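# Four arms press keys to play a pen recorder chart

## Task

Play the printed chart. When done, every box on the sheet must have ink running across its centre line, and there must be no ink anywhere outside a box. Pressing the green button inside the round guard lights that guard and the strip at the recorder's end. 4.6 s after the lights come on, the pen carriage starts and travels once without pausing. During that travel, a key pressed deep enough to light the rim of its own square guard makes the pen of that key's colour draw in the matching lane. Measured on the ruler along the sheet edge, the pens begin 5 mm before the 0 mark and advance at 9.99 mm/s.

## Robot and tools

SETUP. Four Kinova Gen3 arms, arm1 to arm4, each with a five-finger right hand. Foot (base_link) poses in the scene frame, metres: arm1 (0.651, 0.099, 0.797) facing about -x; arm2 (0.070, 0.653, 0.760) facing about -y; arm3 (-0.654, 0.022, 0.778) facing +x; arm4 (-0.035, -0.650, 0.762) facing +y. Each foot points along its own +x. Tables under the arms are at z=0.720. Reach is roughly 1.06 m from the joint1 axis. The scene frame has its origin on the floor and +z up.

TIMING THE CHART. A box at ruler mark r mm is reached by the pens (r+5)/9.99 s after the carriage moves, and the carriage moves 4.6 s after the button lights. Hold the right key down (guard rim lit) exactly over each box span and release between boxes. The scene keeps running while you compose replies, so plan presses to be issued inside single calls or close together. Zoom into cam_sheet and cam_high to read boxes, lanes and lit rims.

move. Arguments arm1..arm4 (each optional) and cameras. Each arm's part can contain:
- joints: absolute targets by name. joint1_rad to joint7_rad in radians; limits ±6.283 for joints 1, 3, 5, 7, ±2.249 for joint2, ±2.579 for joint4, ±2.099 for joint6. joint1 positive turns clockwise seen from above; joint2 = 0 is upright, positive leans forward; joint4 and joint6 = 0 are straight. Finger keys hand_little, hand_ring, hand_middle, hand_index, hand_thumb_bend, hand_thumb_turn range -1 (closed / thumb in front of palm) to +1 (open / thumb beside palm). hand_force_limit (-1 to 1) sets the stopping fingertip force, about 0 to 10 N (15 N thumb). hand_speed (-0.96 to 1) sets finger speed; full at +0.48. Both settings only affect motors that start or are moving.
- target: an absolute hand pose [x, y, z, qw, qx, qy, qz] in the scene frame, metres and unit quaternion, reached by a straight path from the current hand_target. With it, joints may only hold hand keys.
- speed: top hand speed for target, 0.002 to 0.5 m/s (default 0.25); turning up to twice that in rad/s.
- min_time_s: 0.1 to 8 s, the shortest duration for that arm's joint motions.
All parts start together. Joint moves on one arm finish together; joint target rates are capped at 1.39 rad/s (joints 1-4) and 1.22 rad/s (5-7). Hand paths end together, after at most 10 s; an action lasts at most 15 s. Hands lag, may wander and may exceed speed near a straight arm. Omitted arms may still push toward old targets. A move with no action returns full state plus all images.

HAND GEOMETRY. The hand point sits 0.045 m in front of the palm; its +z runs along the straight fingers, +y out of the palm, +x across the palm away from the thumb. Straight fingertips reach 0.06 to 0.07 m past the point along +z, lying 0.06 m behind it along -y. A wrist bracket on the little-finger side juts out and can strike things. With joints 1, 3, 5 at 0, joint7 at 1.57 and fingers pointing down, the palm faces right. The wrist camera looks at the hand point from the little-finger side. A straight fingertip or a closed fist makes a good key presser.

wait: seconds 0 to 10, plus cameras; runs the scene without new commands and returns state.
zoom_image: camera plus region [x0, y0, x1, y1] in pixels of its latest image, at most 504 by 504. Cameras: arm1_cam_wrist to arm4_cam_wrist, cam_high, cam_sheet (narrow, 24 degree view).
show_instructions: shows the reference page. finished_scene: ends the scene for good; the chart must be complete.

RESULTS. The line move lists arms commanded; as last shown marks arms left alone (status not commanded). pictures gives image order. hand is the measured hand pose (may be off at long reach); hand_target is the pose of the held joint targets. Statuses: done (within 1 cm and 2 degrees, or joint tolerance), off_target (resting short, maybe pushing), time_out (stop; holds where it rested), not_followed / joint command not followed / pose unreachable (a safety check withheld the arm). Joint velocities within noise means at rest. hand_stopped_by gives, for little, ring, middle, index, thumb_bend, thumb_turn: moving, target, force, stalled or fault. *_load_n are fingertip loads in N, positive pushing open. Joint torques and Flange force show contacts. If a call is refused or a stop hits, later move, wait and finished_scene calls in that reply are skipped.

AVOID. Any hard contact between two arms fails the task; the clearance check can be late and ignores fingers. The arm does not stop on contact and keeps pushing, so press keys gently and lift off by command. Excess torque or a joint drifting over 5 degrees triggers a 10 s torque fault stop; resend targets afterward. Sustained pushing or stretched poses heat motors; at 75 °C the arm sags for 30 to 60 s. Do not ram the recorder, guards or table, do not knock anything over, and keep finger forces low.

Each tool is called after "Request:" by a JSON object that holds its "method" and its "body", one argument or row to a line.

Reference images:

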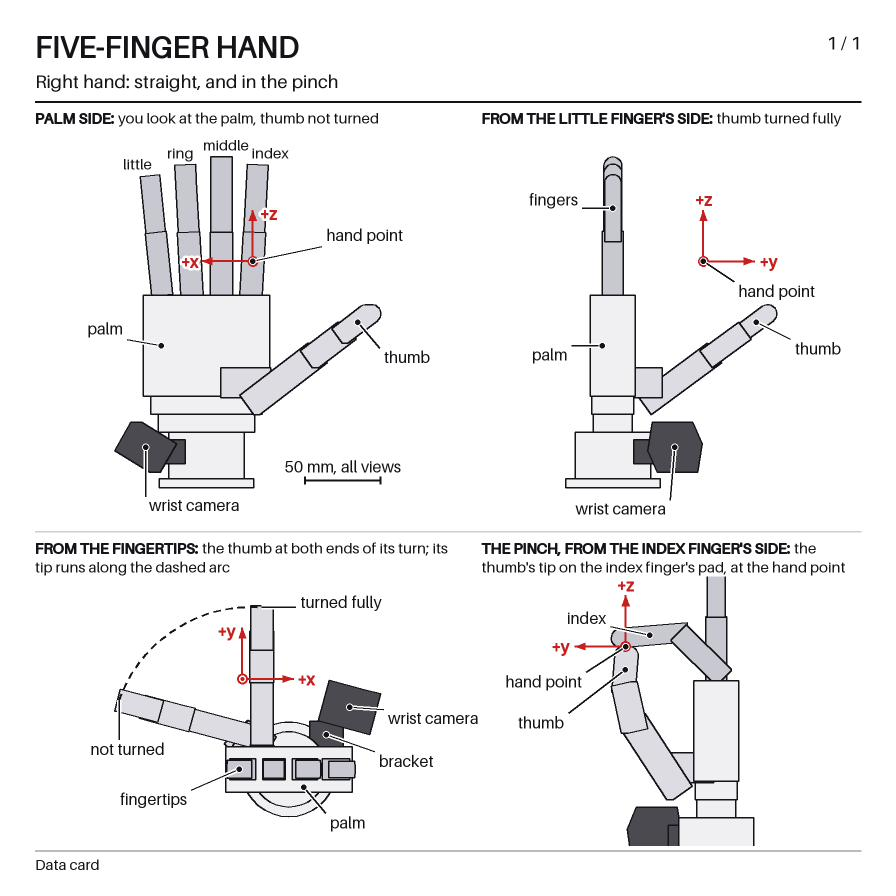

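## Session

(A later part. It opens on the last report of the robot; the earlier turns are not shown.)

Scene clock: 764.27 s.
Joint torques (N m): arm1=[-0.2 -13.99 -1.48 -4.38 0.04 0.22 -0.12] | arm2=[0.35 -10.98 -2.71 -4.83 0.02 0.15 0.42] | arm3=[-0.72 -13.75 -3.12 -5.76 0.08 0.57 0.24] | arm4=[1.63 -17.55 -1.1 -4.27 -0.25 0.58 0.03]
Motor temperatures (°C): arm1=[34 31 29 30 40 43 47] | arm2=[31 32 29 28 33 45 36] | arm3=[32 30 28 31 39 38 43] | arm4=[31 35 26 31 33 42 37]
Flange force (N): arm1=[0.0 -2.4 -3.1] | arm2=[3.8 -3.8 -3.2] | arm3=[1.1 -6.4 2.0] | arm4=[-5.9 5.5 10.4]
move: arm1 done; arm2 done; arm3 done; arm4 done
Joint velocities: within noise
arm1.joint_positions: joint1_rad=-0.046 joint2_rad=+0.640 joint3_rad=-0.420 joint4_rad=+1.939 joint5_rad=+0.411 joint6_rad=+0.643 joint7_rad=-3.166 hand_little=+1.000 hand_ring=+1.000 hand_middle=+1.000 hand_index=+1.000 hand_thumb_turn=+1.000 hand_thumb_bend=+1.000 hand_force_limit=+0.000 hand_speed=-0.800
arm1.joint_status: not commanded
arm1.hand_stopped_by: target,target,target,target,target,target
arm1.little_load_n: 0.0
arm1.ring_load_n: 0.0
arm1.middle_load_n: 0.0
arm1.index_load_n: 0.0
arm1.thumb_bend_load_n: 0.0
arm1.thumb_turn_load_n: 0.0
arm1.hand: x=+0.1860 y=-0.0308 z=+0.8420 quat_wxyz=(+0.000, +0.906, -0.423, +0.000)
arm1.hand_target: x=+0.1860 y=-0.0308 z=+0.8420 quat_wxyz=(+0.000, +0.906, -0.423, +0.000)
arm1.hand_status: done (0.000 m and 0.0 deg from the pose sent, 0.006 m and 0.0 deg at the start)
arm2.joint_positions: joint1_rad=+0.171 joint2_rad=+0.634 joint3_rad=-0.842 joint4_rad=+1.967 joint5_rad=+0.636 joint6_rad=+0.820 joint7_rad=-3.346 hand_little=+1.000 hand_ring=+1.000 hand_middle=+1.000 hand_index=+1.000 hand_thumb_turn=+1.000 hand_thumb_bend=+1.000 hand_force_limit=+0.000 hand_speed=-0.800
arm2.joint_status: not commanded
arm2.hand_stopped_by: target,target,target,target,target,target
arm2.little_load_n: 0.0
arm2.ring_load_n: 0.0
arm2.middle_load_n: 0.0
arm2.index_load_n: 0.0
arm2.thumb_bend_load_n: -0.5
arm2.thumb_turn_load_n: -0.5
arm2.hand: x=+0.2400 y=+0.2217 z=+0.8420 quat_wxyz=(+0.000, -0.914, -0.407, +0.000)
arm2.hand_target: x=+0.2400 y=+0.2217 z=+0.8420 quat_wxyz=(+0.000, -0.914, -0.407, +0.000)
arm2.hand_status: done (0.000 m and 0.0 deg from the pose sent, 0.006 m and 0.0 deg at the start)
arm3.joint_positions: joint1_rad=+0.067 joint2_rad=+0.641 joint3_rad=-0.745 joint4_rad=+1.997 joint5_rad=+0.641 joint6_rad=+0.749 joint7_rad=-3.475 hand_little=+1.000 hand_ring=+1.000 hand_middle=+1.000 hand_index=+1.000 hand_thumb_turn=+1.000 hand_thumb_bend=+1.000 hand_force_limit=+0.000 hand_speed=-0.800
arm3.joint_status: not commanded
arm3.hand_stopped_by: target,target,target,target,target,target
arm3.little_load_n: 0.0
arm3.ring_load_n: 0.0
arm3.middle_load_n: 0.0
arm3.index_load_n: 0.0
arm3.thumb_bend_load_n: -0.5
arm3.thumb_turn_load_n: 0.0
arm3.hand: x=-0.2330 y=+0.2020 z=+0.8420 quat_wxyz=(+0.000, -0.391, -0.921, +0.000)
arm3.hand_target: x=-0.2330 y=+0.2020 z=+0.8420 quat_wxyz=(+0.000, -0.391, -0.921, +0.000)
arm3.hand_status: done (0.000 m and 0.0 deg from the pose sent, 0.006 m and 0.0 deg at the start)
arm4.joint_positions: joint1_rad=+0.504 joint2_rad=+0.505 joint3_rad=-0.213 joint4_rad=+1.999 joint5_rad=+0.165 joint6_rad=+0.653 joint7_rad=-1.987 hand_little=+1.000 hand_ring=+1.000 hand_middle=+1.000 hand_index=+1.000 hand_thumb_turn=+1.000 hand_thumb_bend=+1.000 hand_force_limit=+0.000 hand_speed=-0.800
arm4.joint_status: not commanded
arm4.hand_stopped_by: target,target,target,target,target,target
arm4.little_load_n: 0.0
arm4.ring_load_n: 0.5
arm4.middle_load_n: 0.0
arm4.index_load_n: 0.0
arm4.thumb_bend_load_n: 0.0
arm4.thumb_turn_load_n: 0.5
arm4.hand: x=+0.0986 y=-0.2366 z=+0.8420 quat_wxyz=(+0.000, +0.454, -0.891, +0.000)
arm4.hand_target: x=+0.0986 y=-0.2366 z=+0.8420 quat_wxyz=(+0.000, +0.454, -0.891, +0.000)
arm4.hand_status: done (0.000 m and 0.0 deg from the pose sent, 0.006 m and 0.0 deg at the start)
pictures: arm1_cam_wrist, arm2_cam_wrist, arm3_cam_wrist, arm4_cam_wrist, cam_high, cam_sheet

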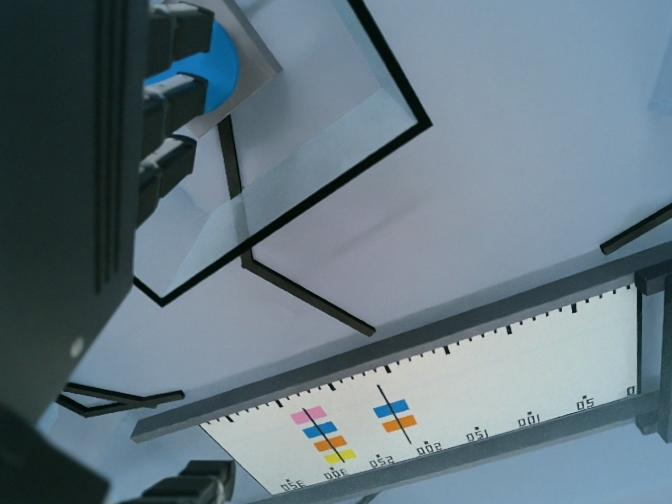

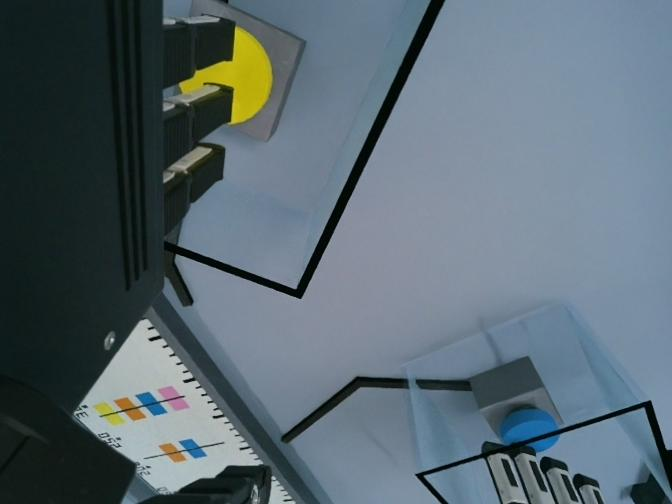

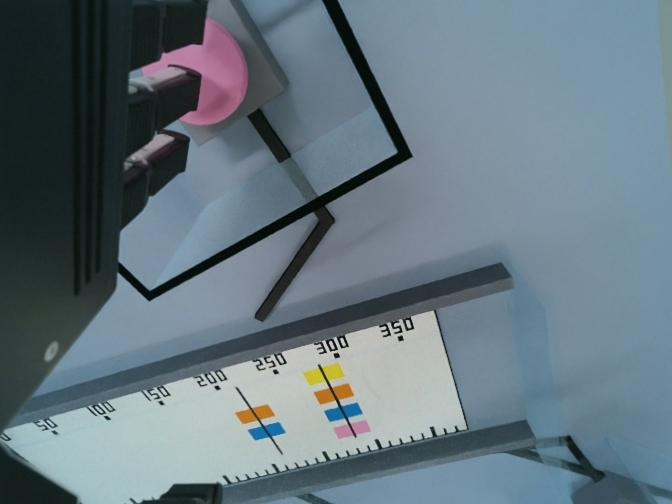

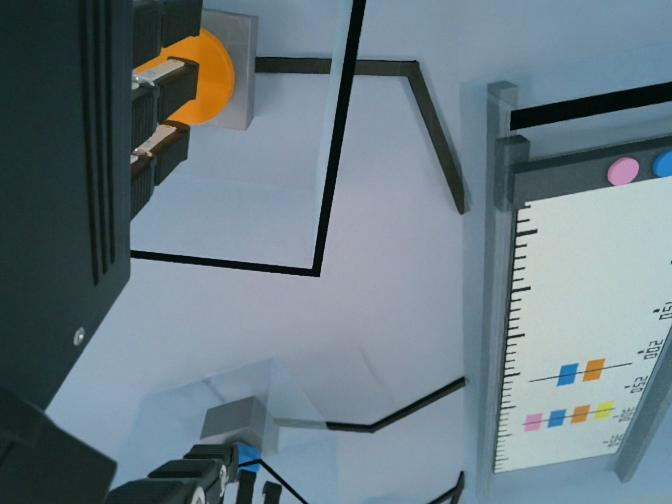

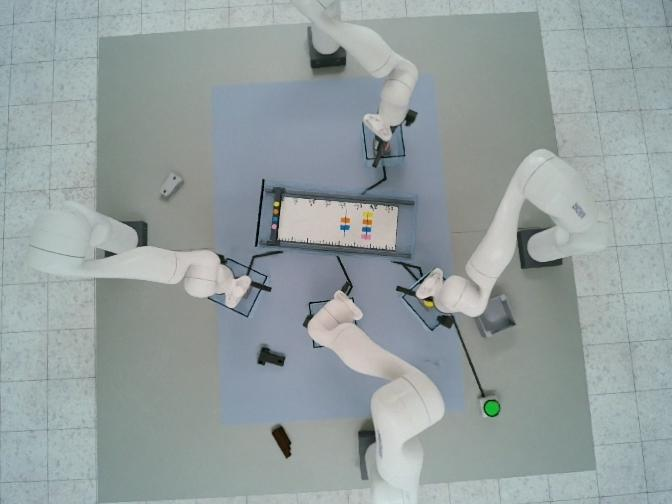

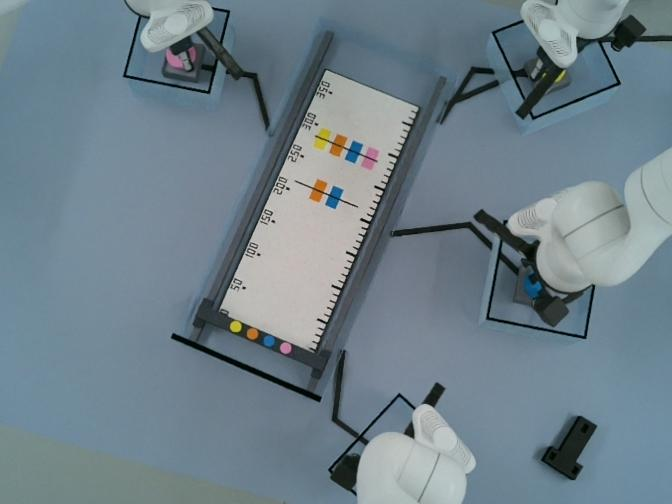

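Request:
{"method": "move", "body": {
  "arm1": {"target": [0.186, -0.0308, 0.837, 0, 0.9063, -0.4226, 0], "speed": 0.05},
  "arm2": {"target": [0.2400, 0.2217, 0.837, 0, 0.9135, 0.4067, 0], "speed": 0.05},
  "arm3": {"target": [-0.2330, 0.2020, 0.837, 0, 0.3907, 0.9205, 0], "speed": 0.05},
  "arm4": {"target": [0.0986, -0.2366, 0.837, 0, 0.454, -0.891, 0], "speed": 0.05},
  "cameras": ["cam_sheet"]
}}

Request:
{"method": "move", "body": {
  "arm1": {"target": [0.186, -0.0308, 0.833, 0, 0.9063, -0.4226, 0], "speed": 0.05},
  "arm2": {"target": [0.2400, 0.2217, 0.833, 0, 0.9135, 0.4067, 0], "speed": 0.05},
  "arm3": {"target": [-0.2330, 0.2020, 0.833, 0, 0.3907, 0.9205, 0], "speed": 0.05},
  "arm4": {"target": [0.0986, -0.2366, 0.833, 0, 0.454, -0.891, 0], "speed": 0.05},
  "cameras": ["all"]
}}

Scene clock: 779.33 s.
Joint torques (N m): arm1=[-0.22 -11.9 -1.17 -3.92 0.12 -0.14 -0.12] | arm2=[0.27 -11 -2.63 -4.72 0.02 0.12 0.37] | arm3=[-0.72 -13.9 -3.13 -5.67 0.07 0.58 0.21] | arm4=[1.62 -17.57 -1.15 -4.21 -0.25 0.61 0.04]
Motor temperatures (°C): arm1=[34 31 29 30 40 43 47] | arm2=[31 32 29 28 33 45 36] | arm3=[32 30 28 31 39 38 43] | arm4=[31 35 26 31 33 42 37]
Flange force (N): arm1=[0.4 -3.3 -9.2] | arm2=[3.5 -4.0 -3.8] | arm3=[1.0 -6.3 2.1] | arm4=[-5.5 5.4 10.6]
move: arm1 done; arm2 done; arm3 done; arm4 done
Joint velocities: within noise
arm1.joint_positions: joint1_rad=-0.051 joint2_rad=+0.649 joint3_rad=-0.413 joint4_rad=+1.942 joint5_rad=+0.419 joint6_rad=+0.630 joint7_rad=-3.172 hand_little=+1.000 hand_ring=+1.000 hand_middle=+1.000 hand_index=+1.000 hand_thumb_turn=+1.000 hand_thumb_bend=+1.000 hand_force_limit=+0.000 hand_speed=-0.800
arm1.joint_status: not commanded
arm1.hand_stopped_by: target,target,target,target,target,target
arm1.little_load_n: 0.0
arm1.ring_load_n: 0.0
arm1.middle_load_n: 0.0
arm1.index_load_n: 0.0
arm1.thumb_bend_load_n: 0.0
arm1.thumb_turn_load_n: 0.0
arm1.hand: x=+0.1860 y=-0.0308 z=+0.8370 quat_wxyz=(+0.000, +0.906, -0.423, +0.000)
arm1.hand_target: x=+0.1860 y=-0.0308 z=+0.8370 quat_wxyz=(+0.000, +0.906, -0.423, +0.000)
arm1.hand_status: done (0.000 m and 0.0 deg from the pose sent, 0.005 m and 0.0 deg at the start)
arm2.joint_positions: joint1_rad=+0.165 joint2_rad=+0.643 joint3_rad=-0.833 joint4_rad=+1.972 joint5_rad=+0.648 joint6_rad=+0.808 joint7_rad=-3.356 hand_little=+1.000 hand_ring=+1.000 hand_middle=+1.000 hand_index=+1.000 hand_thumb_turn=+1.000 hand_thumb_bend=+1.000 hand_force_limit=+0.000 hand_speed=-0.800
arm2.joint_status: not commanded
arm2.hand_stopped_by: target,target,target,target,target,target
arm2.little_load_n: 0.0
arm2.ring_load_n: 0.0
arm2.middle_load_n: 0.0
arm2.index_load_n: 0.0
arm2.thumb_bend_load_n: 0.0
arm2.thumb_turn_load_n: 0.0
arm2.hand: x=+0.2400 y=+0.2217 z=+0.8370 quat_wxyz=(+0.000, -0.914, -0.407, +0.000)
arm2.hand_target: x=+0.2400 y=+0.2217 z=+0.8370 quat_wxyz=(+0.000, -0.914, -0.407, +0.000)
arm2.hand_status: done (0.000 m and 0.0 deg from the pose sent, 0.005 m and 0.0 deg at the start)
arm3.joint_positions: joint1_rad=+0.060 joint2_rad=+0.650 joint3_rad=-0.736 joint4_rad=+2.002 joint5_rad=+0.652 joint6_rad=+0.737 joint7_rad=-3.484 hand_little=+1.000 hand_ring=+1.000 hand_middle=+1.000 hand_index=+1.000 hand_thumb_turn=+1.000 hand_thumb_bend=+1.000 hand_force_limit=+0.000 hand_speed=-0.800
arm3.joint_status: not commanded
arm3.hand_stopped_by: target,target,target,target,target,target
arm3.little_load_n: 0.0
arm3.ring_load_n: 0.0
arm3.middle_load_n: 0.0
arm3.index_load_n: 0.0
arm3.thumb_bend_load_n: 0.0
arm3.thumb_turn_load_n: 0.0
arm3.hand: x=-0.2330 y=+0.2020 z=+0.8370 quat_wxyz=(+0.000, -0.391, -0.921, +0.000)
arm3.hand_target: x=-0.2330 y=+0.2020 z=+0.8370 quat_wxyz=(+0.000, -0.391, -0.921, +0.000)
arm3.hand_status: done (0.000 m and 0.0 deg from the pose sent, 0.005 m and 0.0 deg at the start)
arm4.joint_positions: joint1_rad=+0.501 joint2_rad=+0.516 joint3_rad=-0.210 joint4_rad=+2.004 joint5_rad=+0.169 joint6_rad=+0.638 joint7_rad=-1.991 hand_little=+1.000 hand_ring=+1.000 hand_middle=+1.000 hand_index=+1.000 hand_thumb_turn=+1.000 hand_thumb_bend=+1.000 hand_force_limit=+0.000 hand_speed=-0.800
arm4.joint_status: not commanded
arm4.hand_stopped_by: target,target,target,target,target,target
arm4.little_load_n: 0.0
arm4.ring_load_n: 0.0
arm4.middle_load_n: 0.0
arm4.index_load_n: 0.0
arm4.thumb_bend_load_n: 0.0
arm4.thumb_turn_load_n: 0.0
arm4.hand: x=+0.0986 y=-0.2366 z=+0.8370 quat_wxyz=(+0.000, +0.454, -0.891, +0.000)
arm4.hand_target: x=+0.0986 y=-0.2366 z=+0.8370 quat_wxyz=(+0.000, +0.454, -0.891, +0.000)
arm4.hand_status: done (0.000 m and 0.0 deg from the pose sent, 0.005 m and 0.0 deg at the start)

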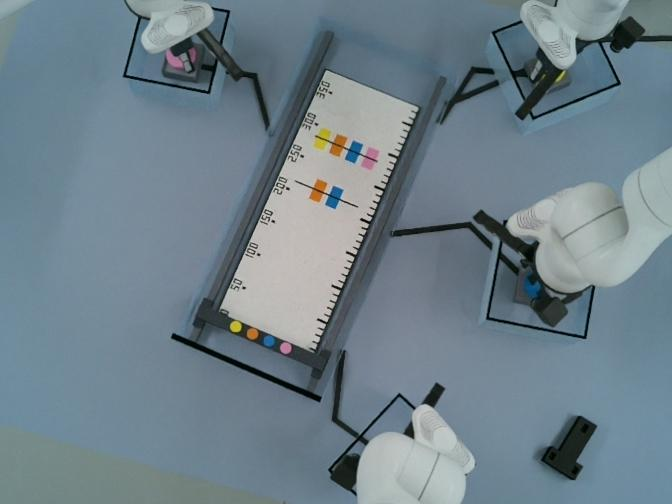

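Scene clock: 780.30 s.
Joint torques (N m): arm1=[-0.3 -7.94 -0.64 -3.26 0.24 -0.88 -0.09] | arm2=[0.44 -9.13 -1.78 -3.46 0.09 0.17 0.41] | arm3=[-0.77 -11.49 -2.38 -5.12 0.23 0.11 0.25] | arm4=[1.64 -15.54 -0.9 -3.67 -0.22 0.19 0.02]
Motor temperatures (°C): arm1=[34 31 29 30 40 43 47] | arm2=[31 32 29 28 33 45 36] | arm3=[32 30 28 31 39 38 43] | arm4=[31 35 26 31 33 42 37]
Flange force (N): arm1=[1.1 -5.2 -20.6] | arm2=[3.8 -3.2 -9.7] | arm3=[1.4 -7.7 -5.9] | arm4=[-4.4 5.2 4.5]
move: arm1 done; arm2 done; arm3 done; arm4 done
Joint velocities: within noise
arm1.joint_positions: joint1_rad=-0.055 joint2_rad=+0.657 joint3_rad=-0.408 joint4_rad=+1.945 joint5_rad=+0.424 joint6_rad=+0.619 joint7_rad=-3.177 hand_little=+1.000 hand_ring=+1.000 hand_middle=+1.000 hand_index=+1.000 hand_thumb_turn=+1.000 hand_thumb_bend=+1.000 hand_force_limit=+0.000 hand_speed=-0.800
arm1.joint_status: not commanded
arm1.hand_stopped_by: target,target,target,target,target,target
arm1.little_load_n: 0.0
arm1.ring_load_n: 0.0
arm1.middle_load_n: 0.0
arm1.index_load_n: 0.0
arm1.thumb_bend_load_n: 0.0
arm1.thumb_turn_load_n: 0.0
arm1.hand: x=+0.1860 y=-0.0308 z=+0.8330 quat_wxyz=(+0.000, +0.906, -0.423, +0.000)
arm1.hand_target: x=+0.1860 y=-0.0308 z=+0.8330 quat_wxyz=(+0.000, +0.906, -0.423, +0.000)
arm1.hand_status: done (0.000 m and 0.0 deg from the pose sent, 0.004 m and 0.0 deg at the start)
arm2.joint_positions: joint1_rad=+0.159 joint2_rad=+0.650 joint3_rad=-0.826 joint4_rad=+1.976 joint5_rad=+0.657 joint6_rad=+0.798 joint7_rad=-3.363 hand_little=+1.000 hand_ring=+1.000 hand_middle=+1.000 hand_index=+1.000 hand_thumb_turn=+1.000 hand_thumb_bend=+1.000 hand_force_limit=+0.000 hand_speed=-0.800
arm2.joint_status: not commanded
arm2.hand_stopped_by: target,target,target,target,target,target
arm2.little_load_n: 0.0
arm2.ring_load_n: 0.0
arm2.middle_load_n: 0.0
arm2.index_load_n: 0.0
arm2.thumb_bend_load_n: 0.0
arm2.thumb_turn_load_n: 0.0
arm2.hand: x=+0.2400 y=+0.2217 z=+0.8330 quat_wxyz=(+0.000, -0.914, -0.407, +0.000)
arm2.hand_target: x=+0.2400 y=+0.2217 z=+0.8330 quat_wxyz=(+0.000, -0.914, -0.407, +0.000)
arm2.hand_status: done (0.000 m and 0.0 deg from the pose sent, 0.004 m and 0.0 deg at the start)
arm3.joint_positions: joint1_rad=+0.055 joint2_rad=+0.658 joint3_rad=-0.728 joint4_rad=+2.005 joint5_rad=+0.662 joint6_rad=+0.727 joint7_rad=-3.492 hand_little=+1.000 hand_ring=+1.000 hand_middle=+1.000 hand_index=+1.000 hand_thumb_turn=+1.000 hand_thumb_bend=+1.000 hand_force_limit=+0.000 hand_speed=-0.800
arm3.joint_status: not commanded
arm3.hand_stopped_by: target,target,target,target,target,target
arm3.little_load_n: 0.0
arm3.ring_load_n: 0.0
arm3.middle_load_n: 0.0
arm3.index_load_n: 0.5
arm3.thumb_bend_load_n: 0.0
arm3.thumb_turn_load_n: 0.0
arm3.hand: x=-0.2330 y=+0.2020 z=+0.8330 quat_wxyz=(+0.000, -0.391, -0.921, +0.000)
arm3.hand_target: x=-0.2330 y=+0.2020 z=+0.8330 quat_wxyz=(+0.000, -0.391, -0.921, +0.000)
arm3.hand_status: done (0.000 m and 0.0 deg from the pose sent, 0.004 m and 0.0 deg at the start)
arm4.joint_positions: joint1_rad=+0.499 joint2_rad=+0.524 joint3_rad=-0.208 joint4_rad=+2.008 joint5_rad=+0.172 joint6_rad=+0.626 joint7_rad=-1.994 hand_little=+1.000 hand_ring=+1.000 hand_middle=+1.000 hand_index=+1.000 hand_thumb_turn=+1.000 hand_thumb_bend=+1.000 hand_force_limit=+0.000 hand_speed=-0.800
arm4.joint_status: not commanded
arm4.hand_stopped_by: target,target,target,target,target,target
arm4.little_load_n: 0.0
arm4.ring_load_n: 0.0
arm4.middle_load_n: 0.0
arm4.index_load_n: 0.0
arm4.thumb_bend_load_n: 0.0
arm4.thumb_turn_load_n: 0.0
arm4.hand: x=+0.0986 y=-0.2366 z=+0.8330 quat_wxyz=(+0.000, +0.454, -0.891, +0.000)
arm4.hand_target: x=+0.0986 y=-0.2366 z=+0.8330 quat_wxyz=(+0.000, +0.454, -0.891, +0.000)
arm4.hand_status: done (0.000 m and 0.0 deg from the pose sent, 0.004 m and 0.0 deg at the start)
pictures: arm1_cam_wrist, arm2_cam_wrist, arm3_cam_wrist, arm4_cam_wrist, cam_high, cam_sheet

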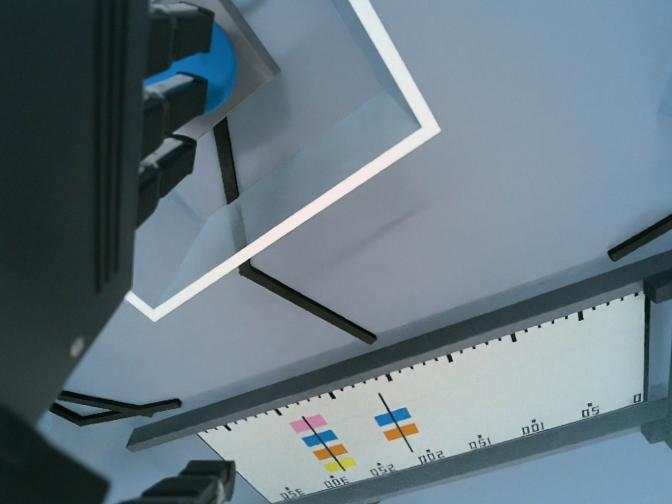

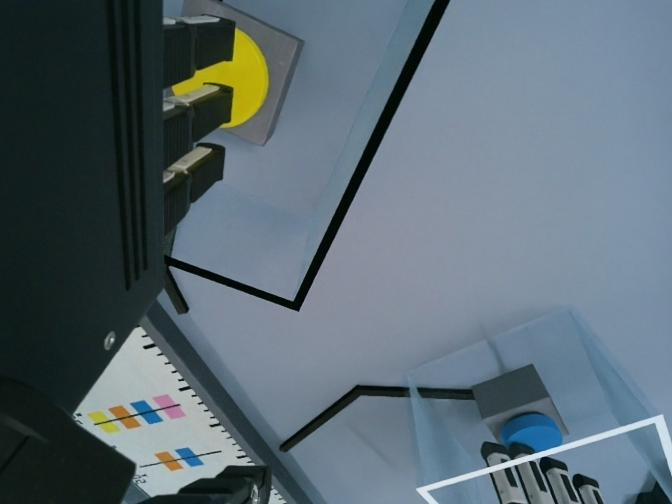

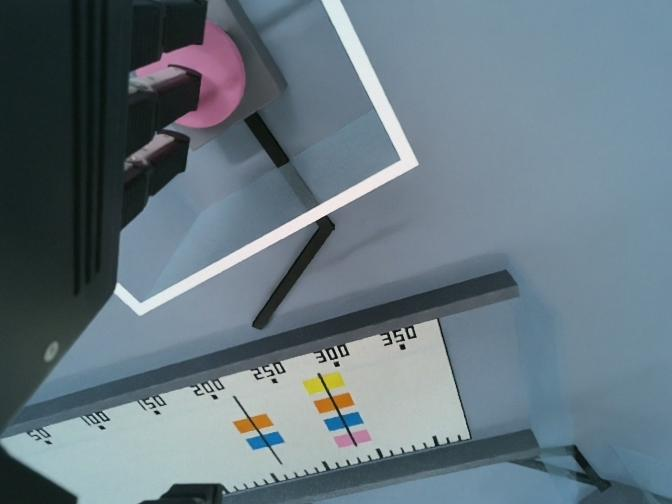

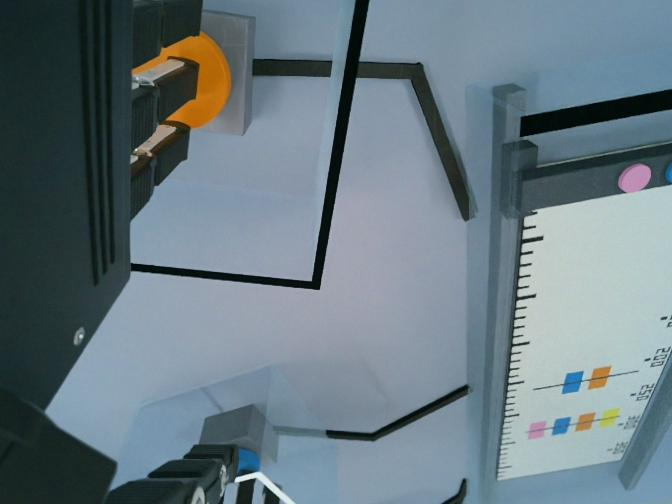

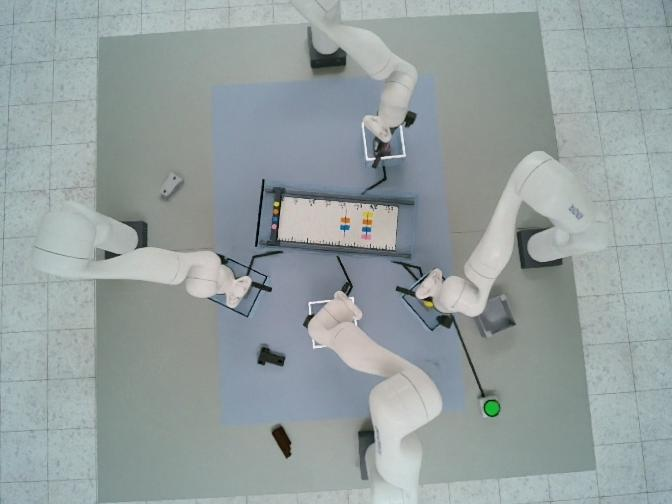

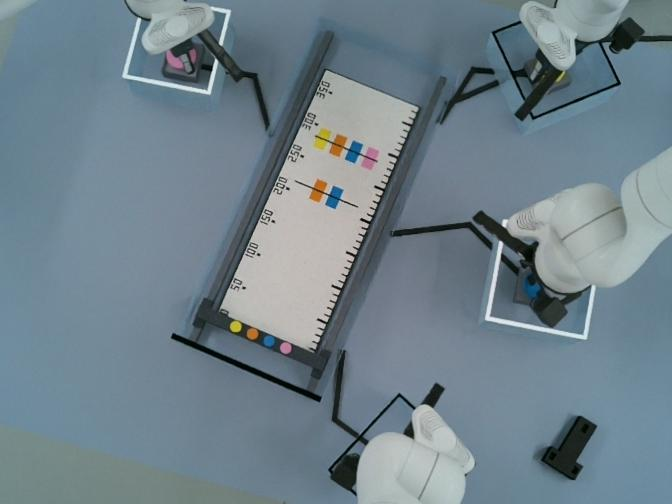

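Request:
{"method": "move", "body": {
  "arm1": {"target": [0.186, -0.0308, 0.8345, 0, 0.9063, -0.4226, 0], "speed": 0.05},
  "arm2": {"target": [0.2400, 0.2217, 0.8305, 0, 0.9135, 0.4067, 0], "speed": 0.05},
  "arm3": {"target": [-0.2330, 0.2020, 0.8315, 0, 0.3907, 0.9205, 0], "speed": 0.05},
  "arm4": {"target": [0.0986, -0.2366, 0.8305, 0, 0.454, -0.891, 0], "speed": 0.05},
  "cameras": ["cam_high", "cam_sheet"]
}}

Request:
{"method": "move", "body": {
  "arm1": {"target": [0.186, -0.0308, 0.847, 0, 0.9063, -0.4226, 0], "speed": 0.1},
  "arm2": {"target": [0.2400, 0.2217, 0.95, 0, 0.9135, 0.4067, 0], "speed": 0.15},
  "arm3": {"target": [-0.2330, 0.2020, 0.844, 0, 0.3907, 0.9205, 0], "speed": 0.1},
  "arm4": {"target": [0.0986, -0.2366, 0.843, 0, 0.454, -0.891, 0], "speed": 0.1},
  "cameras": ["cam_high", "cam_sheet"]
}}

Scene clock: 811.73 s.
Joint torques (N m): arm1=[-0.32 -10.94 -1.15 -3.38 0 -0.07 -0.1] | arm2=[0.36 -8.65 -1.57 -3.17 0.11 0.2 0.39] | arm3=[-0.81 -7.64 -1.16 -4.38 0.58 -0.68 0.26] | arm4=[1.72 -14.8 -0.86 -3.51 -0.19 0.03 0.04]
Motor temperatures (°C): arm1=[34 31 29 29 40 43 47] | arm2=[31 32 29 28 33 45 36] | arm3=[32 30 28 31 39 38 43] | arm4=[31 35 26 31 33 42 37]
Flange force (N): arm1=[0.2 -3.3 -11.3] | arm2=[3.6 -3.4 -11.4] | arm3=[2.0 -9.6 -18.9] | arm4=[-3.8 5.4 2.3]
move: arm1 done; arm2 done; arm3 done; arm4 done
Joint velocities: within noise
arm1.joint_positions: joint1_rad=-0.053 joint2_rad=+0.654 joint3_rad=-0.410 joint4_rad=+1.944 joint5_rad=+0.422 joint6_rad=+0.623 joint7_rad=-3.175 hand_little=+1.000 hand_ring=+1.000 hand_middle=+1.000 hand_index=+1.000 hand_thumb_turn=+1.000 hand_thumb_bend=+1.000 hand_force_limit=+0.000 hand_speed=-0.800
arm1.joint_status: not commanded
arm1.hand_stopped_by: target,target,target,target,target,target
arm1.little_load_n: 0.0
arm1.ring_load_n: 0.0
arm1.middle_load_n: 0.0
arm1.index_load_n: 0.0
arm1.thumb_bend_load_n: -0.5
arm1.thumb_turn_load_n: 0.0
arm1.hand: x=+0.1860 y=-0.0308 z=+0.8345 quat_wxyz=(+0.000, +0.906, -0.423, +0.000)
arm1.hand_target: x=+0.1860 y=-0.0308 z=+0.8345 quat_wxyz=(+0.000, +0.906, -0.423, +0.000)
arm1.hand_status: done (0.000 m and 0.0 deg from the pose sent, 0.001 m and 0.0 deg at the start)
arm2.joint_positions: joint1_rad=+0.156 joint2_rad=+0.655 joint3_rad=-0.821 joint4_rad=+1.978 joint5_rad=+0.662 joint6_rad=+0.792 joint7_rad=-3.368 hand_little=+1.000 hand_ring=+1.000 hand_middle=+1.000 hand_index=+1.000 hand_thumb_turn=+1.000 hand_thumb_bend=+1.000 hand_force_limit=+0.000 hand_speed=-0.800
arm2.joint_status: not commanded
arm2.hand_stopped_by: target,target,target,target,target,target
arm2.little_load_n: 0.5
arm2.ring_load_n: 0.0
arm2.middle_load_n: 0.0
arm2.index_load_n: 0.0
arm2.thumb_bend_load_n: 0.0
arm2.thumb_turn_load_n: 0.0
arm2.hand: x=+0.2400 y=+0.2217 z=+0.8305 quat_wxyz=(+0.000, -0.914, -0.407, +0.000)
arm2.hand_target: x=+0.2400 y=+0.2217 z=+0.8305 quat_wxyz=(+0.000, -0.914, -0.407, +0.000)
arm2.hand_status: done (0.000 m and 0.0 deg from the pose sent, 0.003 m and 0.0 deg at the start)
arm3.joint_positions: joint1_rad=+0.052 joint2_rad=+0.660 joint3_rad=-0.725 joint4_rad=+2.006 joint5_rad=+0.665 joint6_rad=+0.723 joint7_rad=-3.495 hand_little=+1.000 hand_ring=+1.000 hand_middle=+1.000 hand_index=+1.000 hand_thumb_turn=+1.000 hand_thumb_bend=+1.000 hand_force_limit=+0.000 hand_speed=-0.800
arm3.joint_status: not commanded
arm3.hand_stopped_by: target,target,target,target,target,target
arm3.little_load_n: 0.0
arm3.ring_load_n: 0.0
arm3.middle_load_n: 0.5
arm3.index_load_n: 0.0
arm3.thumb_bend_load_n: 0.0
arm3.thumb_turn_load_n: 0.0
arm3.hand: x=-0.2330 y=+0.2020 z=+0.8315 quat_wxyz=(+0.000, -0.391, -0.921, +0.000)
arm3.hand_target: x=-0.2330 y=+0.2020 z=+0.8315 quat_wxyz=(+0.000, -0.391, -0.921, +0.000)
arm3.hand_status: done (0.000 m and 0.0 deg from the pose sent, 0.002 m and 0.0 deg at the start)
arm4.joint_positions: joint1_rad=+0.497 joint2_rad=+0.530 joint3_rad=-0.206 joint4_rad=+2.010 joint5_rad=+0.174 joint6_rad=+0.618 joint7_rad=-1.996 hand_little=+1.000 hand_ring=+1.000 hand_middle=+1.000 hand_index=+1.000 hand_thumb_turn=+1.000 hand_thumb_bend=+1.000 hand_force_limit=+0.000 hand_speed=-0.800
arm4.joint_status: not commanded
arm4.hand_stopped_by: target,target,target,target,target,target
arm4.little_load_n: 0.0
arm4.ring_load_n: 0.0
arm4.middle_load_n: 0.0
arm4.index_load_n: 0.0
arm4.thumb_bend_load_n: 0.0
arm4.thumb_turn_load_n: -0.5
arm4.hand: x=+0.0986 y=-0.2366 z=+0.8305 quat_wxyz=(+0.000, +0.454, -0.891, +0.000)
arm4.hand_target: x=+0.0986 y=-0.2366 z=+0.8305 quat_wxyz=(+0.000, +0.454, -0.891, +0.000)
arm4.hand_status: done (0.000 m and 0.0 deg from the pose sent, 0.003 m and 0.0 deg at the start)

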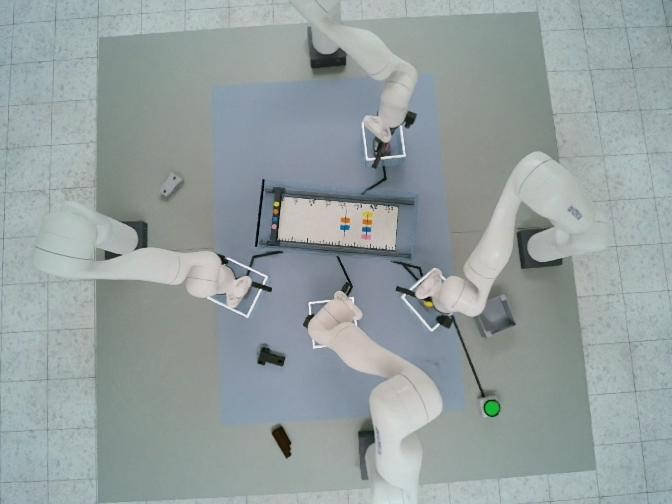

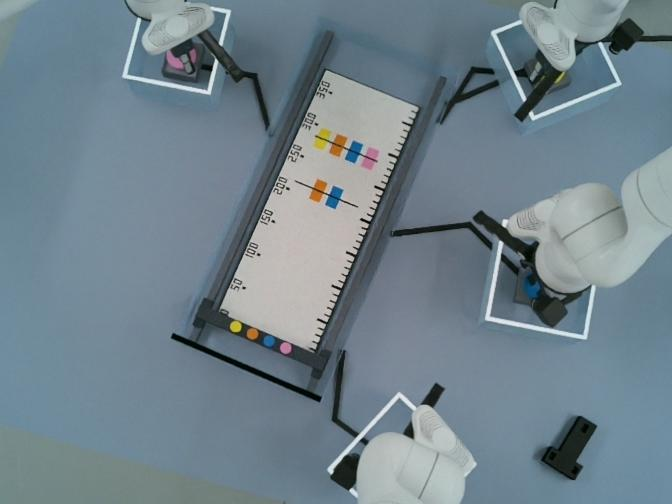

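Scene clock: 813.07 s.
Joint torques (N m): arm1=[-0.21 -13.94 -1.53 -4.46 0.03 0.25 -0.14] | arm2=[0.19 -9.22 -2.37 -6.7 0.02 0.15 0.39] | arm3=[-0.72 -13.74 -3.13 -5.85 0.09 0.6 0.24] | arm4=[1.71 -17.46 -1.05 -4.21 -0.29 0.56 0.03]
Motor temperatures (°C): arm1=[34 31 29 29 40 43 47] | arm2=[31 32 29 28 33 45 36] | arm3=[32 30 28 31 39 38 43] | arm4=[31 35 26 31 33 42 37]
Flange force (N): arm1=[-0.1 -2.4 -3.0] | arm2=[3.8 -5.0 -2.0] | arm3=[1.2 -6.5 2.2] | arm4=[-6.1 5.7 10.1]
move: arm1 done; arm2 done; arm3 done; arm4 done
Joint velocities: within noise
arm1.joint_positions: joint1_rad=-0.041 joint2_rad=+0.630 joint3_rad=-0.427 joint4_rad=+1.935 joint5_rad=+0.404 joint6_rad=+0.657 joint7_rad=-3.159 hand_little=+1.000 hand_ring=+1.000 hand_middle=+1.000 hand_index=+1.000 hand_thumb_turn=+1.000 hand_thumb_bend=+1.000 hand_force_limit=+0.000 hand_speed=-0.800
arm1.joint_status: not commanded
arm1.hand_stopped_by: target,target,target,target,target,target
arm1.little_load_n: 0.0
arm1.ring_load_n: 0.0
arm1.middle_load_n: 0.0
arm1.index_load_n: 0.0
arm1.thumb_bend_load_n: 0.0
arm1.thumb_turn_load_n: 0.0
arm1.hand: x=+0.1860 y=-0.0308 z=+0.8470 quat_wxyz=(+0.000, +0.906, -0.423, +0.000)
arm1.hand_target: x=+0.1860 y=-0.0308 z=+0.8470 quat_wxyz=(+0.000, +0.906, -0.423, +0.000)
arm1.hand_status: done (0.000 m and 0.0 deg from the pose sent, 0.013 m and 0.0 deg at the start)
arm2.joint_positions: joint1_rad=+0.294 joint2_rad=+0.461 joint3_rad=-0.984 joint4_rad=+1.814 joint5_rad=+0.422 joint6_rad=+1.090 joint7_rad=-3.160 hand_little=+1.000 hand_ring=+1.000 hand_middle=+1.000 hand_index=+1.000 hand_thumb_turn=+1.000 hand_thumb_bend=+1.000 hand_force_limit=+0.000 hand_speed=-0.800
arm2.joint_status: not commanded
arm2.hand_stopped_by: target,target,target,target,target,target
arm2.little_load_n: 0.0
arm2.ring_load_n: 0.0
arm2.middle_load_n: 0.0
arm2.index_load_n: 0.0
arm2.thumb_bend_load_n: 0.0
arm2.thumb_turn_load_n: 0.0
arm2.hand: x=+0.2400 y=+0.2217 z=+0.9500 quat_wxyz=(+0.000, -0.914, -0.407, +0.000)
arm2.hand_target: x=+0.2400 y=+0.2217 z=+0.9500 quat_wxyz=(+0.000, -0.914, -0.407, +0.000)
arm2.hand_status: done (0.000 m and 0.0 deg from the pose sent, 0.119 m and 0.0 deg at the start)
arm3.joint_positions: joint1_rad=+0.070 joint2_rad=+0.637 joint3_rad=-0.749 joint4_rad=+1.996 joint5_rad=+0.636 joint6_rad=+0.754 joint7_rad=-3.471 hand_little=+1.000 hand_ring=+1.000 hand_middle=+1.000 hand_index=+1.000 hand_thumb_turn=+1.000 hand_thumb_bend=+1.000 hand_force_limit=+0.000 hand_speed=-0.800
arm3.joint_status: not commanded
arm3.hand_stopped_by: target,target,target,target,target,target
arm3.little_load_n: 0.0
arm3.ring_load_n: 0.0
arm3.middle_load_n: 0.0
arm3.index_load_n: 0.0
arm3.thumb_bend_load_n: 0.0
arm3.thumb_turn_load_n: 0.0
arm3.hand: x=-0.2330 y=+0.2020 z=+0.8440 quat_wxyz=(+0.000, -0.391, -0.921, +0.000)
arm3.hand_target: x=-0.2330 y=+0.2020 z=+0.8440 quat_wxyz=(+0.000, -0.391, -0.921, +0.000)
arm3.hand_status: done (0.000 m and 0.0 deg from the pose sent, 0.012 m and 0.0 deg at the start)
arm4.joint_positions: joint1_rad=+0.504 joint2_rad=+0.503 joint3_rad=-0.214 joint4_rad=+1.998 joint5_rad=+0.164 joint6_rad=+0.656 joint7_rad=-1.987 hand_little=+1.000 hand_ring=+1.000 hand_middle=+1.000 hand_index=+1.000 hand_thumb_turn=+1.000 hand_thumb_bend=+1.000 hand_force_limit=+0.000 hand_speed=-0.800
arm4.joint_status: not commanded
arm4.hand_stopped_by: target,target,target,target,target,target
arm4.little_load_n: 0.0
arm4.ring_load_n: 0.0
arm4.middle_load_n: 0.0
arm4.index_load_n: 0.0
arm4.thumb_bend_load_n: 0.0
arm4.thumb_turn_load_n: 0.0
arm4.hand: x=+0.0986 y=-0.2366 z=+0.8430 quat_wxyz=(+0.000, +0.454, -0.891, +0.000)
arm4.hand_target: x=+0.0986 y=-0.2366 z=+0.8430 quat_wxyz=(+0.000, +0.454, -0.891, +0.000)
arm4.hand_status: done (0.000 m and 0.0 deg from the pose sent, 0.012 m and 0.0 deg at the start)

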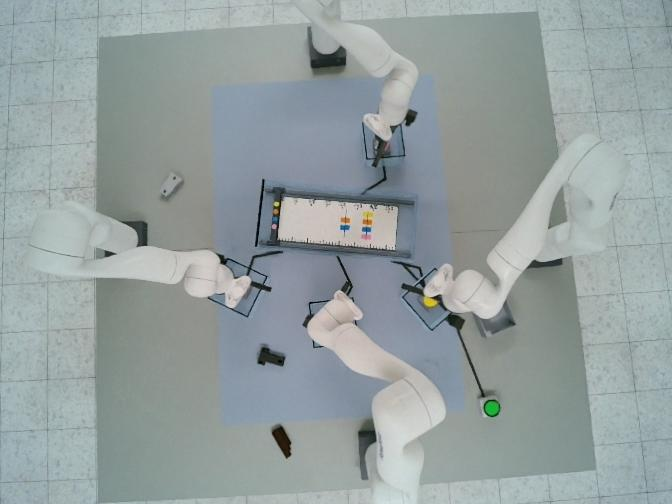

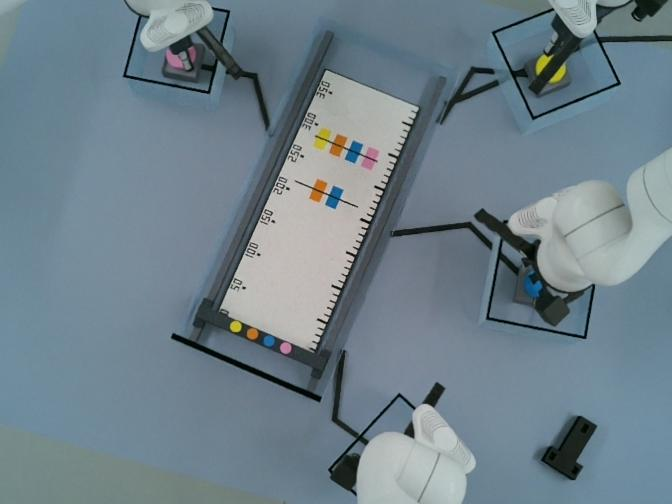

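Request:
{"method": "move", "body": {
  "arm2": {"target": [0.570, 0.388, 0.97, 0, 0.9135, 0.4067, 0], "speed": 0.2},
  "cameras": ["arm2_cam_wrist", "cam_high", "arm4_cam_wrist"]
}}

Request:
{"method": "zoom_image", "body": {
  "camera": "cam_high",
  "region": [440, 340, 560, 460]
}}

Scene clock: 833.00 s.
Joint torques (N m): arm1=[-0.24 -13.92 -1.5 -4.46 0.04 0.25 -0.13] | arm2=[0.21 -14.28 -3.36 -6.97 -0.05 0.14 0.4] | arm3=[-0.74 -13.73 -3.1 -5.78 0.08 0.58 0.2] | arm4=[1.77 -17.55 -0.97 -4.23 -0.29 0.61 0.02]
Motor temperatures (°C): arm1=[34 31 29 29 40 43 47] | arm2=[31 32 29 28 33 45 36] | arm3=[32 30 28 31 39 38 43] | arm4=[31 35 26 31 33 41 37]
Flange force (N): arm1=[-0.1 -2.4 -3.1] | arm2=[-1.1 -6.8 -1.2] | arm3=[1.0 -6.3 2.0] | arm4=[-6.0 5.8 10.5]
move: arm2 done
Joint velocities: within noise
arm1, arm3, arm4: as last shown
arm1.middle_load_n: -0.5
arm2.joint_positions: joint1_rad=-0.701 joint2_rad=+0.676 joint3_rad=-0.902 joint4_rad=+1.366 joint5_rad=+0.529 joint6_rad=+1.337 joint7_rad=-3.929 hand_little=+1.000 hand_ring=+1.000 hand_middle=+1.000 hand_index=+1.000 hand_thumb_turn=+1.000 hand_thumb_bend=+1.000 hand_force_limit=+0.000 hand_speed=-0.800
arm2.joint_status: not commanded
arm2.hand_stopped_by: target,target,target,target,target,target
arm2.little_load_n: 0.0
arm2.ring_load_n: 0.0
arm2.middle_load_n: 0.0
arm2.index_load_n: 0.0
arm2.thumb_bend_load_n: 0.0
arm2.thumb_turn_load_n: 0.0
arm2.hand: x=+0.5700 y=+0.3880 z=+0.9700 quat_wxyz=(+0.000, -0.914, -0.407, +0.000)
arm2.hand_target: x=+0.5700 y=+0.3880 z=+0.9700 quat_wxyz=(+0.000, -0.914, -0.407, +0.000)
arm2.hand_status: done (0.000 m and 0.0 deg from the pose sent, 0.370 m and 0.0 deg at the start)
pictures: arm2_cam_wrist, arm4_cam_wrist, cam_high

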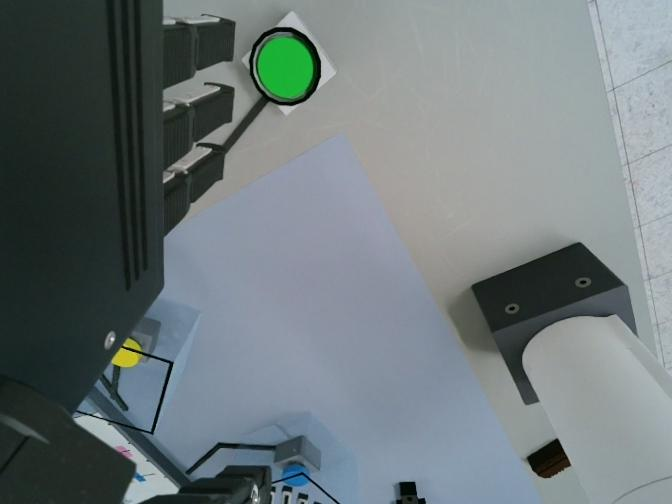

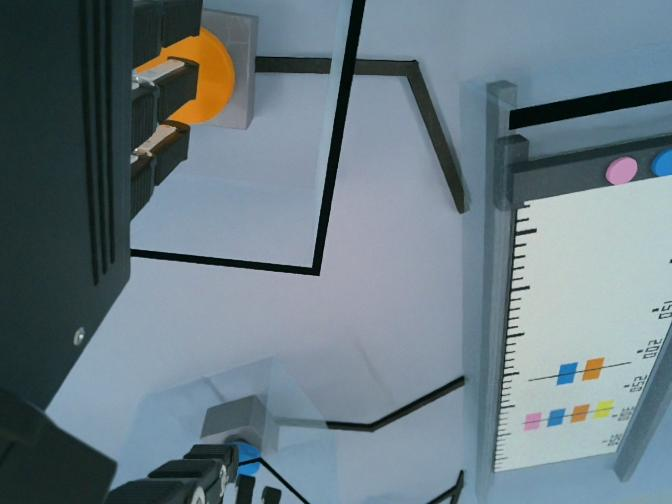

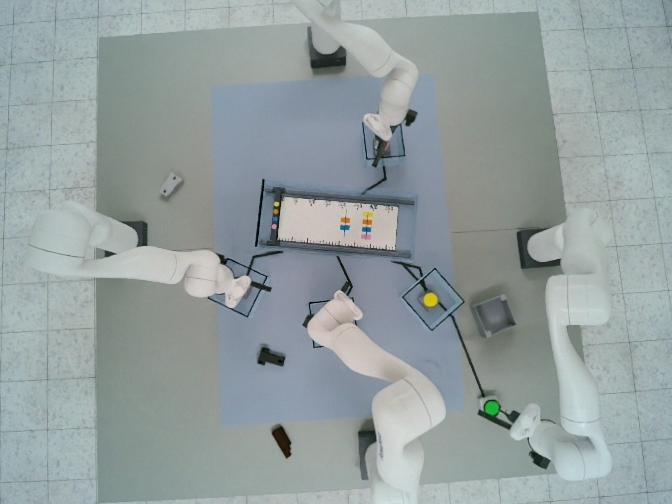

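Scaled by 4.200.

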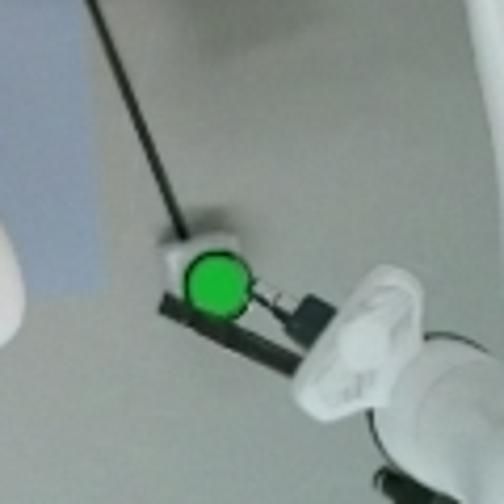

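Request:
{"method": "zoom_image", "body": {
  "camera": "arm2_cam_wrist",
  "region": [220, 0, 360, 130]
}}

Scaled by 3.600.

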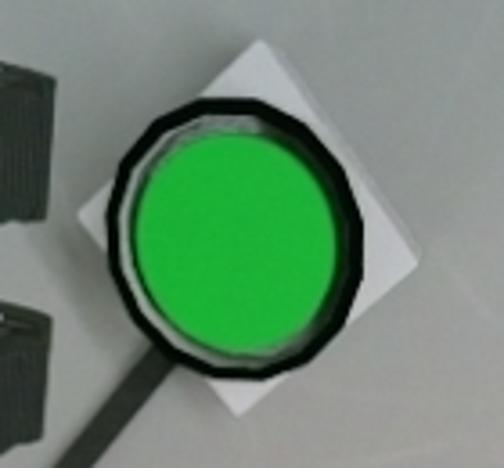

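Request:
{"method": "move", "body": {
  "arm2": {"target": [0.5774, 0.3813, 0.89, 0, 0.9135, 0.4067, 0], "speed": 0.15, "joints": {"hand_index": 0.0, "hand_ring": 0.0, "hand_little": 0.0, "hand_speed": -0.4}},
  "cameras": ["arm2_cam_wrist", "cam_high"]
}}

Request:
{"method": "zoom_image", "body": {
  "camera": "arm2_cam_wrist",
  "region": [140, 0, 360, 200]
}}

Request:
{"method": "zoom_image", "body": {
  "camera": "cam_high",
  "region": [440, 340, 560, 460]
}}

Scene clock: 881.30 s.
Joint torques (N m): arm1=[-0.23 -13.92 -1.51 -4.47 0.05 0.25 -0.11] | arm2=[0.11 -15.27 -3.69 -6.22 0 0.15 0.4] | arm3=[-0.72 -13.74 -3.14 -5.8 0.07 0.6 0.23] | arm4=[1.7 -17.53 -0.99 -4.24 -0.32 0.6 0.01]
Motor temperatures (°C): arm1=[34 32 29 30 40 43 47] | arm2=[31 32 29 28 33 45 36] | arm3=[32 31 28 31 39 38 43] | arm4=[31 35 26 31 33 41 37]
Flange force (N): arm1=[0.0 -2.5 -3.0] | arm2=[-1.2 -6.2 -2.3] | arm3=[1.1 -6.4 2.2] | arm4=[-6.1 5.6 10.4]
move: arm2 done
Joint velocities: within noise
arm1, arm3, arm4: as last shown
arm1.middle_load_n: 0.0
arm1.index_load_n: -0.5
arm2.joint_positions: joint1_rad=-0.720 joint2_rad=+0.781 joint3_rad=-0.852 joint4_rad=+1.456 joint5_rad=+0.612 joint6_rad=+1.170 joint7_rad=-3.982 hand_little=+0.000 hand_ring=+0.000 hand_middle=+1.000 hand_index=+0.000 hand_thumb_turn=+1.000 hand_thumb_bend=+1.000 hand_force_limit=+0.000 hand_speed=-0.400
arm2.joint_status: all done
arm2.hand_stopped_by: target,target,target,target,target,target
arm2.little_load_n: 0.0
arm2.ring_load_n: 0.0
arm2.middle_load_n: 0.0
arm2.index_load_n: 0.0
arm2.thumb_bend_load_n: 0.0
arm2.thumb_turn_load_n: 0.0
arm2.hand: x=+0.5774 y=+0.3813 z=+0.8900 quat_wxyz=(+0.000, -0.914, -0.407, +0.000)
arm2.hand_target: x=+0.5774 y=+0.3813 z=+0.8900 quat_wxyz=(+0.000, -0.914, -0.407, +0.000)
arm2.hand_status: done (0.000 m and 0.0 deg from the pose sent, 0.081 m and 0.0 deg at the start)
arm4.little_load_n: 0.5
arm4.thumb_bend_load_n: -0.5

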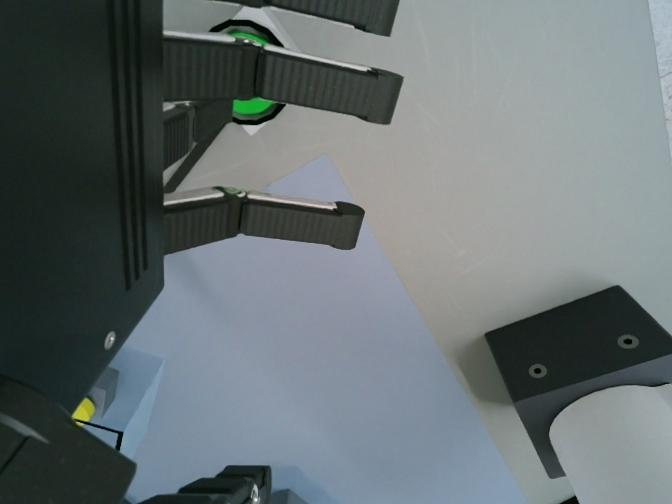

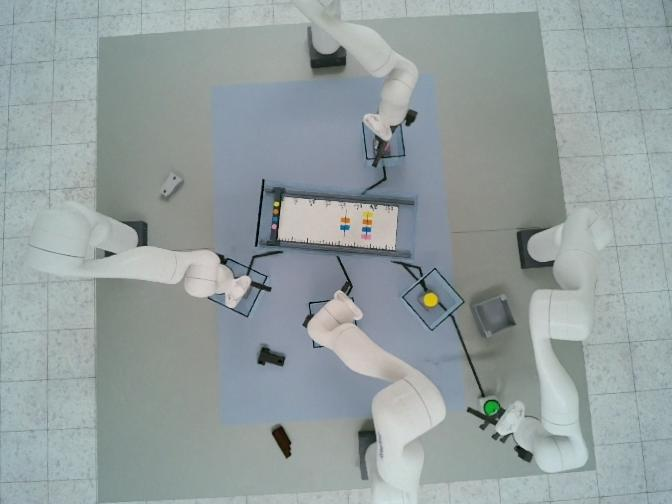

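Scaled by 2.291.

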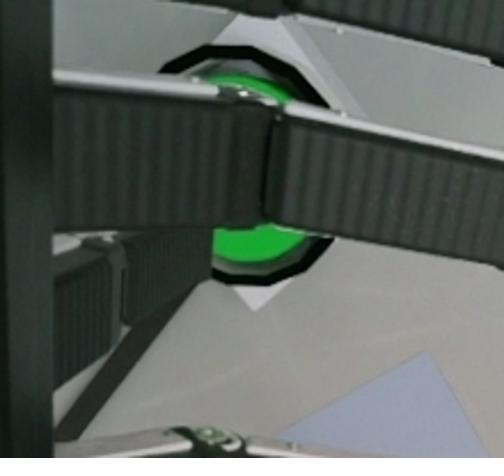

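Scaled by 4.200.

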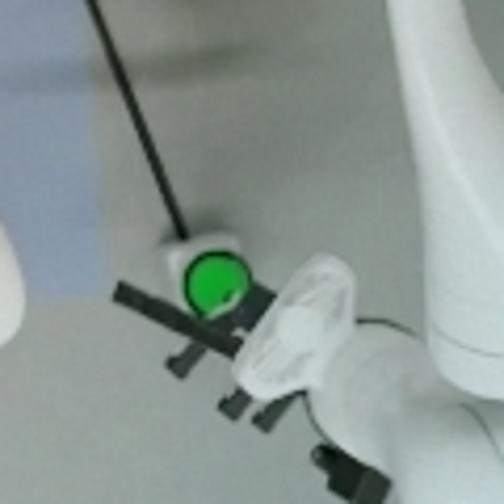

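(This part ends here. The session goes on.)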